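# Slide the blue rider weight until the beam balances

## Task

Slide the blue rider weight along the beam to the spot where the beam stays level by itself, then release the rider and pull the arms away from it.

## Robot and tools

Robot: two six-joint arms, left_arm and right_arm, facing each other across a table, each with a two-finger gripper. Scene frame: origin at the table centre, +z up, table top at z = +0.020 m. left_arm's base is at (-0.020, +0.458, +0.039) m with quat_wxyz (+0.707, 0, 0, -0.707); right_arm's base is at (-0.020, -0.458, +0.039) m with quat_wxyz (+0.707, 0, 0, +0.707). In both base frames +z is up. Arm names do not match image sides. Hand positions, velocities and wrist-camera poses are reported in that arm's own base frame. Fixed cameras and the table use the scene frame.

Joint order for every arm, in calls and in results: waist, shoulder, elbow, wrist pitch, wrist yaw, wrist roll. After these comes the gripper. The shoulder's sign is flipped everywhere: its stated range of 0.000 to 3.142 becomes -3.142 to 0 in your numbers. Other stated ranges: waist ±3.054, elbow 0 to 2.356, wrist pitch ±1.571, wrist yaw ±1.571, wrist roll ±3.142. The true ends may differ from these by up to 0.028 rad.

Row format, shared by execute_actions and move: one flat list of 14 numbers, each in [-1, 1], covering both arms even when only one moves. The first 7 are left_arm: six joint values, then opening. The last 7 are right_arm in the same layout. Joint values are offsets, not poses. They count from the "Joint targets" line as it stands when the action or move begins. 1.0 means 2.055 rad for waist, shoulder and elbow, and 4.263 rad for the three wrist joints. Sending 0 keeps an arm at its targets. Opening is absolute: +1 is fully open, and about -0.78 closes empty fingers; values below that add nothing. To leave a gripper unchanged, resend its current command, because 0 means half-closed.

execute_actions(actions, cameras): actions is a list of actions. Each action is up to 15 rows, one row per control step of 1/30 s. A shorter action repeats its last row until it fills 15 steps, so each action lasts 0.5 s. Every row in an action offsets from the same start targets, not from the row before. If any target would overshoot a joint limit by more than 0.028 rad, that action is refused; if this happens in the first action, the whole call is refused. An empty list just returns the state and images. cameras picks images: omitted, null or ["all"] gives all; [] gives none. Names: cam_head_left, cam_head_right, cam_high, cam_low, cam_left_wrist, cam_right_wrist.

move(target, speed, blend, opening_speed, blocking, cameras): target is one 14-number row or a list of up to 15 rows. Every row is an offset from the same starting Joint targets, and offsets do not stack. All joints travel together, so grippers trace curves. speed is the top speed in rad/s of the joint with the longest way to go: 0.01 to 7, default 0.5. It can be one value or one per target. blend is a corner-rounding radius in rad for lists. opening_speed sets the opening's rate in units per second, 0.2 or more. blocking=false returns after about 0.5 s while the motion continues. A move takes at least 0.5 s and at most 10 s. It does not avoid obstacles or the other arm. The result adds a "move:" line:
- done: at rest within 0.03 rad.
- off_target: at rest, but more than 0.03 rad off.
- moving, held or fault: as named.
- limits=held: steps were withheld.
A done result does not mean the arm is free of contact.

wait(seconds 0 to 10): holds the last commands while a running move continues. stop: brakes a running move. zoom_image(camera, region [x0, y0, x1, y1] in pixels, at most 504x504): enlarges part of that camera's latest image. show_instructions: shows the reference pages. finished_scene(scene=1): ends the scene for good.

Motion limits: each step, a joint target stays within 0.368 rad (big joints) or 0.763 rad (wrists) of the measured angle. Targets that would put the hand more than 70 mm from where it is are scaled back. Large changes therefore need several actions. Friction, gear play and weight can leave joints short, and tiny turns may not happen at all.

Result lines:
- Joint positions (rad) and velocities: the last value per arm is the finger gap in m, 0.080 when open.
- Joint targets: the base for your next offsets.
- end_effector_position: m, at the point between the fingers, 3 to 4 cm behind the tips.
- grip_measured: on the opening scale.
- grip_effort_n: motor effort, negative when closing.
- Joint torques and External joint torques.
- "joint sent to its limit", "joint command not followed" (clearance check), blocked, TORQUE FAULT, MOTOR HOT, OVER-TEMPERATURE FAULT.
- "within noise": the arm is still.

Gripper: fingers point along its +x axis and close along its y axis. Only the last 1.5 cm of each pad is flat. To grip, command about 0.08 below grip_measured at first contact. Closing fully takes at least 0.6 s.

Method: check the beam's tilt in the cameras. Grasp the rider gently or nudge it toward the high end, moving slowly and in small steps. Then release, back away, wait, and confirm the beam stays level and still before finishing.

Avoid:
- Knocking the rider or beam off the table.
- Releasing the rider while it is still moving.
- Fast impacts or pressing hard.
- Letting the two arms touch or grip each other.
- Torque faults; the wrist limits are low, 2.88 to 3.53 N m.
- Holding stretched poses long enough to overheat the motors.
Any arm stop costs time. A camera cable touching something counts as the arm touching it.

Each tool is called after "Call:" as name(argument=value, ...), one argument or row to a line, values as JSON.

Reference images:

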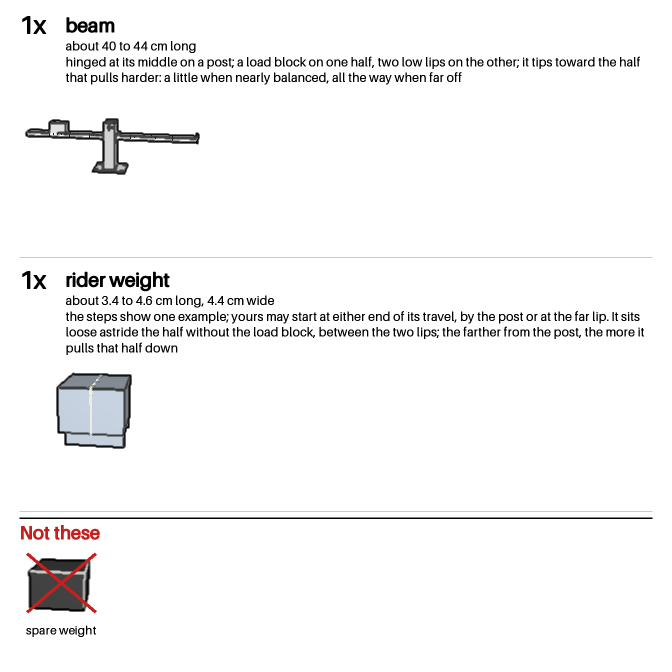

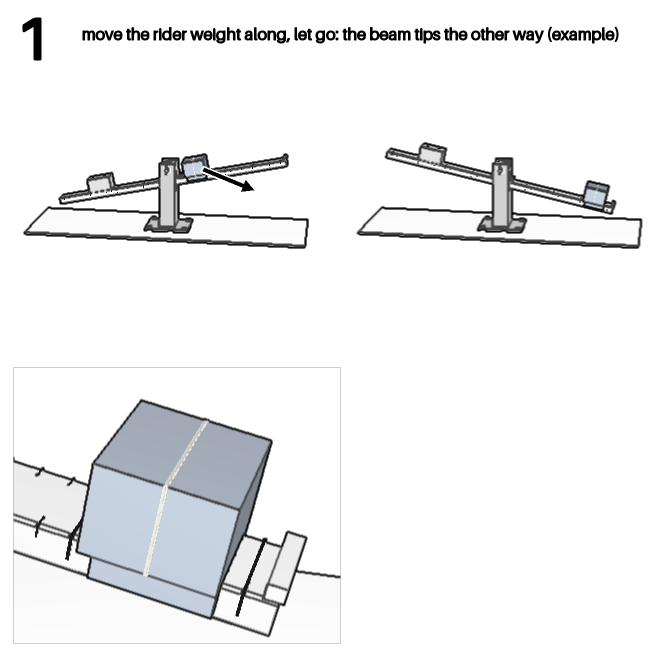

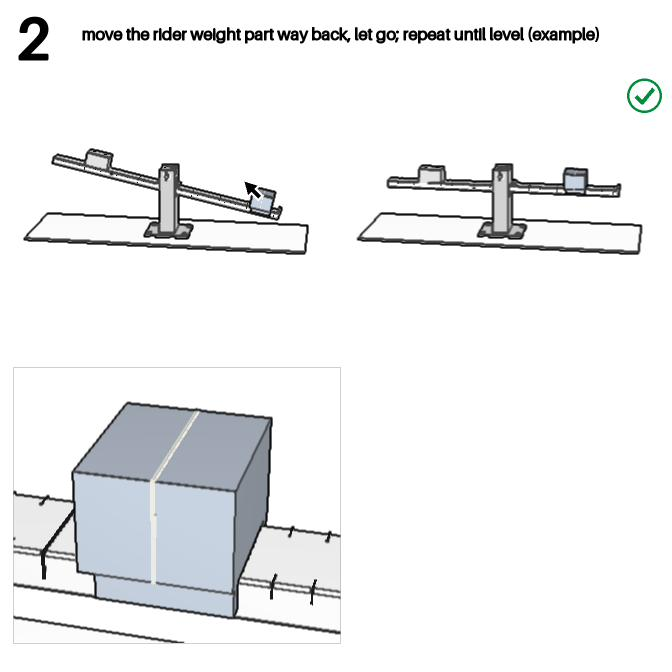

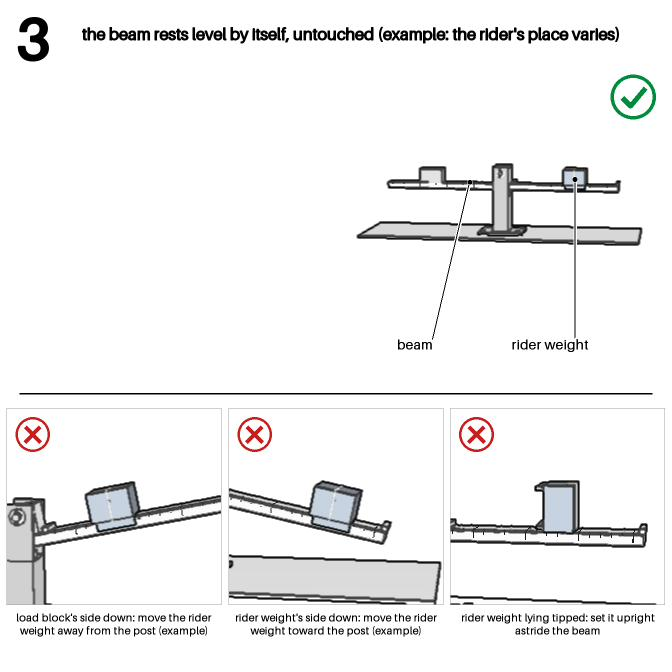

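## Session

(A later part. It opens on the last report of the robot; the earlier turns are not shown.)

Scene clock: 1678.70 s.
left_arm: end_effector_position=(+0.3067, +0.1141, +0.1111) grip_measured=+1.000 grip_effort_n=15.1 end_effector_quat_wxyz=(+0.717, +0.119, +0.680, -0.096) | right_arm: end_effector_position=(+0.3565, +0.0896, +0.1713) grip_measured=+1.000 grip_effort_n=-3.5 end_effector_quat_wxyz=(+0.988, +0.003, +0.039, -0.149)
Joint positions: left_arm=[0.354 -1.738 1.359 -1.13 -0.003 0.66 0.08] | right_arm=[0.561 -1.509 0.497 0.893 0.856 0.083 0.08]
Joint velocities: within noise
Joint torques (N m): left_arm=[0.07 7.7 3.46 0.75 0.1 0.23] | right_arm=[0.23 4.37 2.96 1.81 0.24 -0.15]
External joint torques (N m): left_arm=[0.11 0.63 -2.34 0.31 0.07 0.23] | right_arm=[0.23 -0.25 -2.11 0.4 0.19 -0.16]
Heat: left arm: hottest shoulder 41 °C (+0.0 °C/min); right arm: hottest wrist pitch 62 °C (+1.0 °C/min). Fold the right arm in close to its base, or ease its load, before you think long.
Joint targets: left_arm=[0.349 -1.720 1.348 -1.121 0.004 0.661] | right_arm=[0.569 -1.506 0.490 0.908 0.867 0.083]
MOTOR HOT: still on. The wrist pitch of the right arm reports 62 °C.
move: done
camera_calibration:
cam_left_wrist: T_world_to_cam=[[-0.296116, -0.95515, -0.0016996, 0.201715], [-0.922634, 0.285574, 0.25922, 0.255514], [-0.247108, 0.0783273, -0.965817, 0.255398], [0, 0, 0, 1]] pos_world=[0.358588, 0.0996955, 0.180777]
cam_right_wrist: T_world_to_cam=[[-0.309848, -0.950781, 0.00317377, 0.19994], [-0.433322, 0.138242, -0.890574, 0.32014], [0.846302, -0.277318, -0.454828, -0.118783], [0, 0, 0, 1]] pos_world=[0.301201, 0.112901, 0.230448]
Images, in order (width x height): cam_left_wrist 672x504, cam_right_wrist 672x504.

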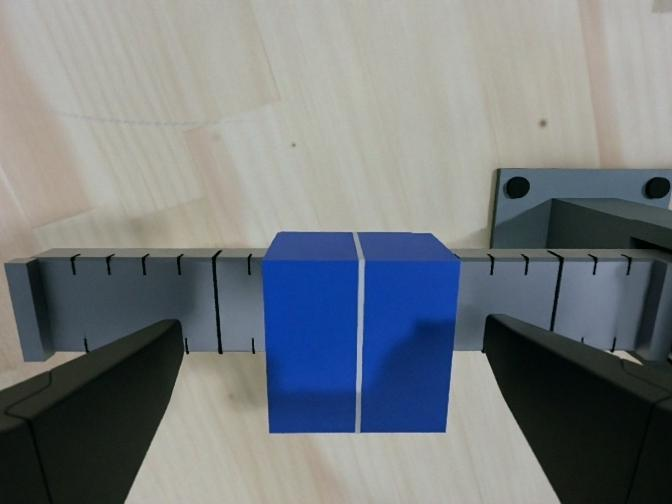

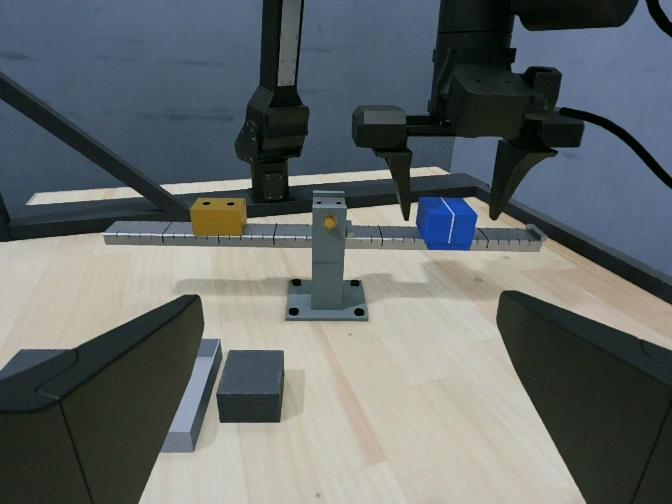

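Call:
move(
  target=[0, 0.0779, 0, 0, 0, 0, 1.0, 0, 0, 0, 0, 0, 0, 1.0],
  speed=0.15,
  cameras=["cam_right_wrist", "cam_left_wrist"],
)

Call:
zoom_image(
  camera="cam_right_wrist",
  region=[95, 215, 155, 265],
)

Call:
zoom_image(
  camera="cam_right_wrist",
  region=[500, 210, 560, 260],
)

Scene clock: 1686.63 s.
left_arm: end_effector_position=(+0.3018, +0.1122, +0.1608) grip_measured=+1.000 grip_effort_n=14.7 end_effector_quat_wxyz=(+0.763, +0.146, +0.626, -0.067) | right_arm: end_effector_position=(+0.3565, +0.0896, +0.1713) grip_measured=+1.000 grip_effort_n=-3.5 end_effector_quat_wxyz=(+0.988, +0.003, +0.039, -0.149)
Joint positions: left_arm=[0.354 -1.576 1.359 -1.13 -0.003 0.66 0.08] | right_arm=[0.561 -1.509 0.497 0.893 0.856 0.083 0.08]
Joint velocities: within noise
Joint torques (N m): left_arm=[0.06 6.63 3.73 0.99 0.09 0.22] | right_arm=[0.27 4.58 3.07 1.81 0.23 -0.17]
External joint torques (N m): left_arm=[0.09 0.56 -2.35 0.28 0.05 0.23] | right_arm=[0.25 -0.1 -2.04 0.39 0.17 -0.18]
Heat: left arm: hottest shoulder 41 °C (+0.0 °C/min); right arm: hottest wrist pitch 62 °C (+1.0 °C/min). Fold the right arm in close to its base, or ease its load, before you think long.
Joint targets: left_arm=[0.349 -1.560 1.348 -1.121 0.004 0.661] | right_arm=[0.569 -1.506 0.490 0.908 0.867 0.083]
MOTOR HOT: still on. The wrist pitch of the right arm reports 62 °C.
move: done
camera_calibration:
cam_left_wrist: T_world_to_cam=[[-0.288315, -0.952268, -0.1003, 0.211788], [-0.952516, 0.274514, 0.131743, 0.269418], [-0.0979207, 0.133521, -0.986197, 0.254342], [0, 0, 0, 1]] pos_world=[0.342592, 0.09376, 0.23658]
cam_right_wrist: T_world_to_cam=[[-0.309848, -0.950781, 0.00317377, 0.19994], [-0.433322, 0.138242, -0.890574, 0.32014], [0.846302, -0.277318, -0.454828, -0.118783], [0, 0, 0, 1]] pos_world=[0.301201, 0.112901, 0.230448]
Images, in order (width x height): cam_left_wrist 672x504, cam_right_wrist 672x504.

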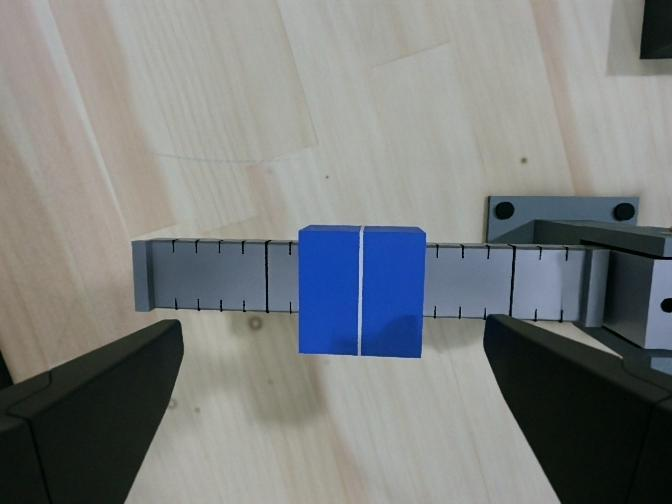

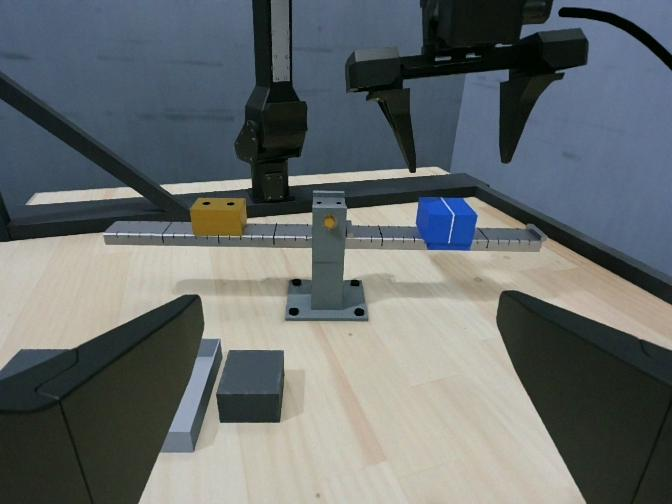

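Scaled by 8.400.

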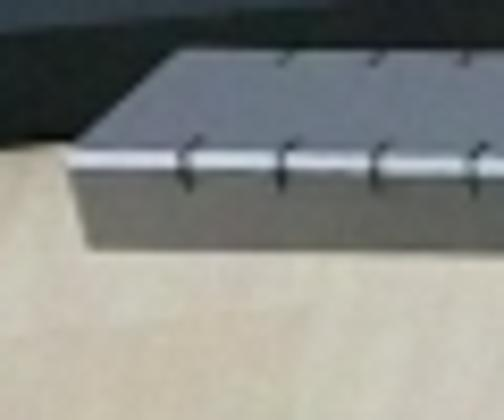

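Scaled by 8.400.

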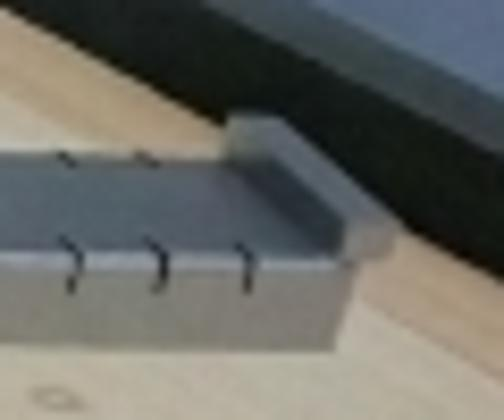

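Call:
move(
  target=[0, 0.13, 0, 0, 0, 0, 1.0, 0, 0, 0, 0, 0, 0, 1.0],
  speed=0.3,
  cameras=["cam_right_wrist", "cam_left_wrist", "cam_high", "cam_low"],
)

Call:
zoom_image(
  camera="cam_right_wrist",
  region=[95, 215, 155, 265],
)

Call:
zoom_image(
  camera="cam_right_wrist",
  region=[500, 210, 560, 260],
)

Scene clock: 1702.17 s.
left_arm: end_effector_position=(+0.2770, +0.1031, +0.2387) grip_measured=+1.000 grip_effort_n=15.6 end_effector_quat_wxyz=(+0.828, +0.189, +0.528, -0.019) | right_arm: end_effector_position=(+0.3565, +0.0896, +0.1713) grip_measured=+1.000 grip_effort_n=-4.0 end_effector_quat_wxyz=(+0.988, +0.003, +0.039, -0.149)
Joint positions: left_arm=[0.354 -1.306 1.358 -1.13 -0.003 0.66 0.08] | right_arm=[0.561 -1.509 0.497 0.893 0.856 0.083 0.08]
Joint velocities: within noise
Joint torques (N m): left_arm=[0.07 4.79 4.01 1.35 0.09 0.21] | right_arm=[0.19 4.4 3.1 1.82 0.24 -0.16]
External joint torques (N m): left_arm=[0.06 0.54 -2.25 0.26 0.06 0.23] | right_arm=[0.15 -0.26 -1.99 0.4 0.19 -0.16]
Heat: left arm: hottest shoulder 41 °C (+0.0 °C/min); right arm: hottest wrist pitch 62 °C (+1.0 °C/min). Fold the right arm in close to its base, or ease its load, before you think long.
Joint targets: left_arm=[0.349 -1.293 1.348 -1.121 0.004 0.661] | right_arm=[0.569 -1.506 0.490 0.908 0.867 0.083]
MOTOR HOT: still on. The wrist pitch of the right arm reports 62 °C.
move: done
camera_calibration:
cam_left_wrist: T_world_to_cam=[[-0.243232, -0.935553, -0.256082, 0.226735], [-0.958468, 0.272355, -0.0846289, 0.291524], [0.14892, 0.224862, -0.962943, 0.246637], [0, 0, 0, 1]] pos_world=[0.297837, 0.0772656, 0.320232]
cam_right_wrist: T_world_to_cam=[[-0.309848, -0.950781, 0.00317377, 0.19994], [-0.433322, 0.138242, -0.890574, 0.32014], [0.846302, -0.277318, -0.454828, -0.118783], [0, 0, 0, 1]] pos_world=[0.301201, 0.112901, 0.230448]
Images, in order (width x height): cam_high 504x504, cam_low 504x504, cam_left_wrist 672x504, cam_right_wrist 672x504.

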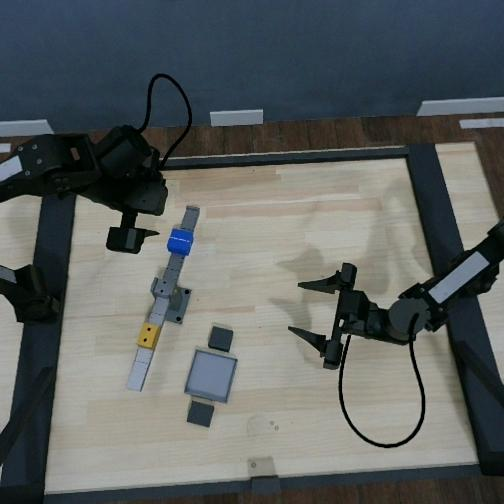

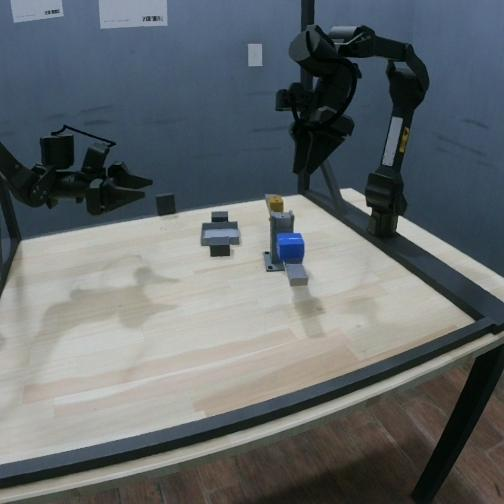

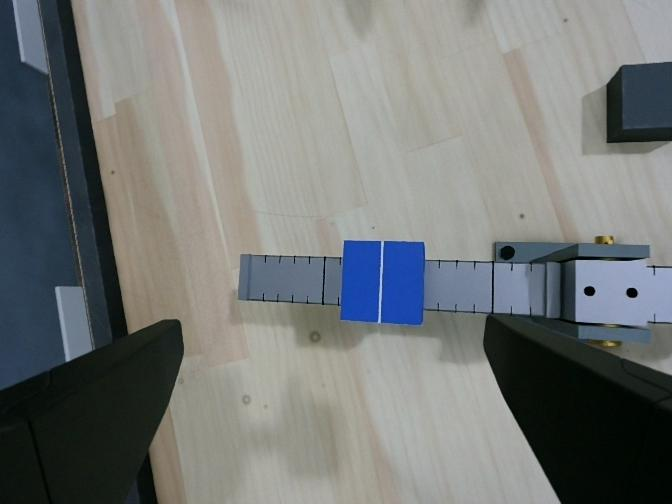

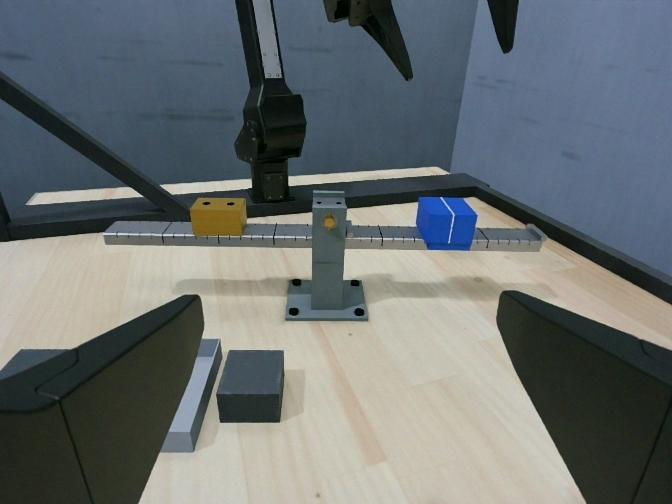

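Scaled by 8.400.

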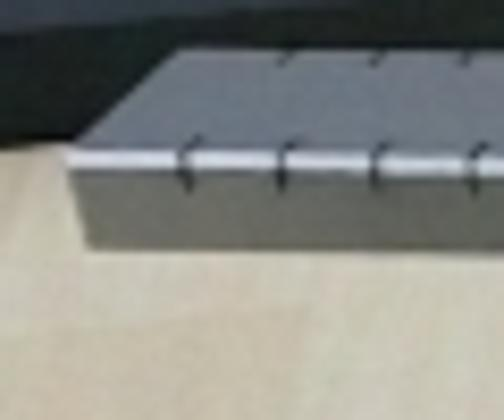

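Scaled by 8.400.

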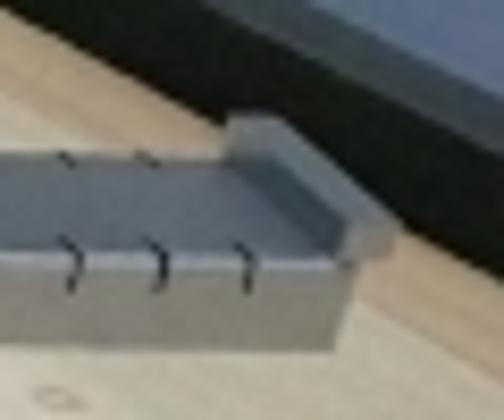

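Call:
finished_scene(
)

The scene is finished: the task was done.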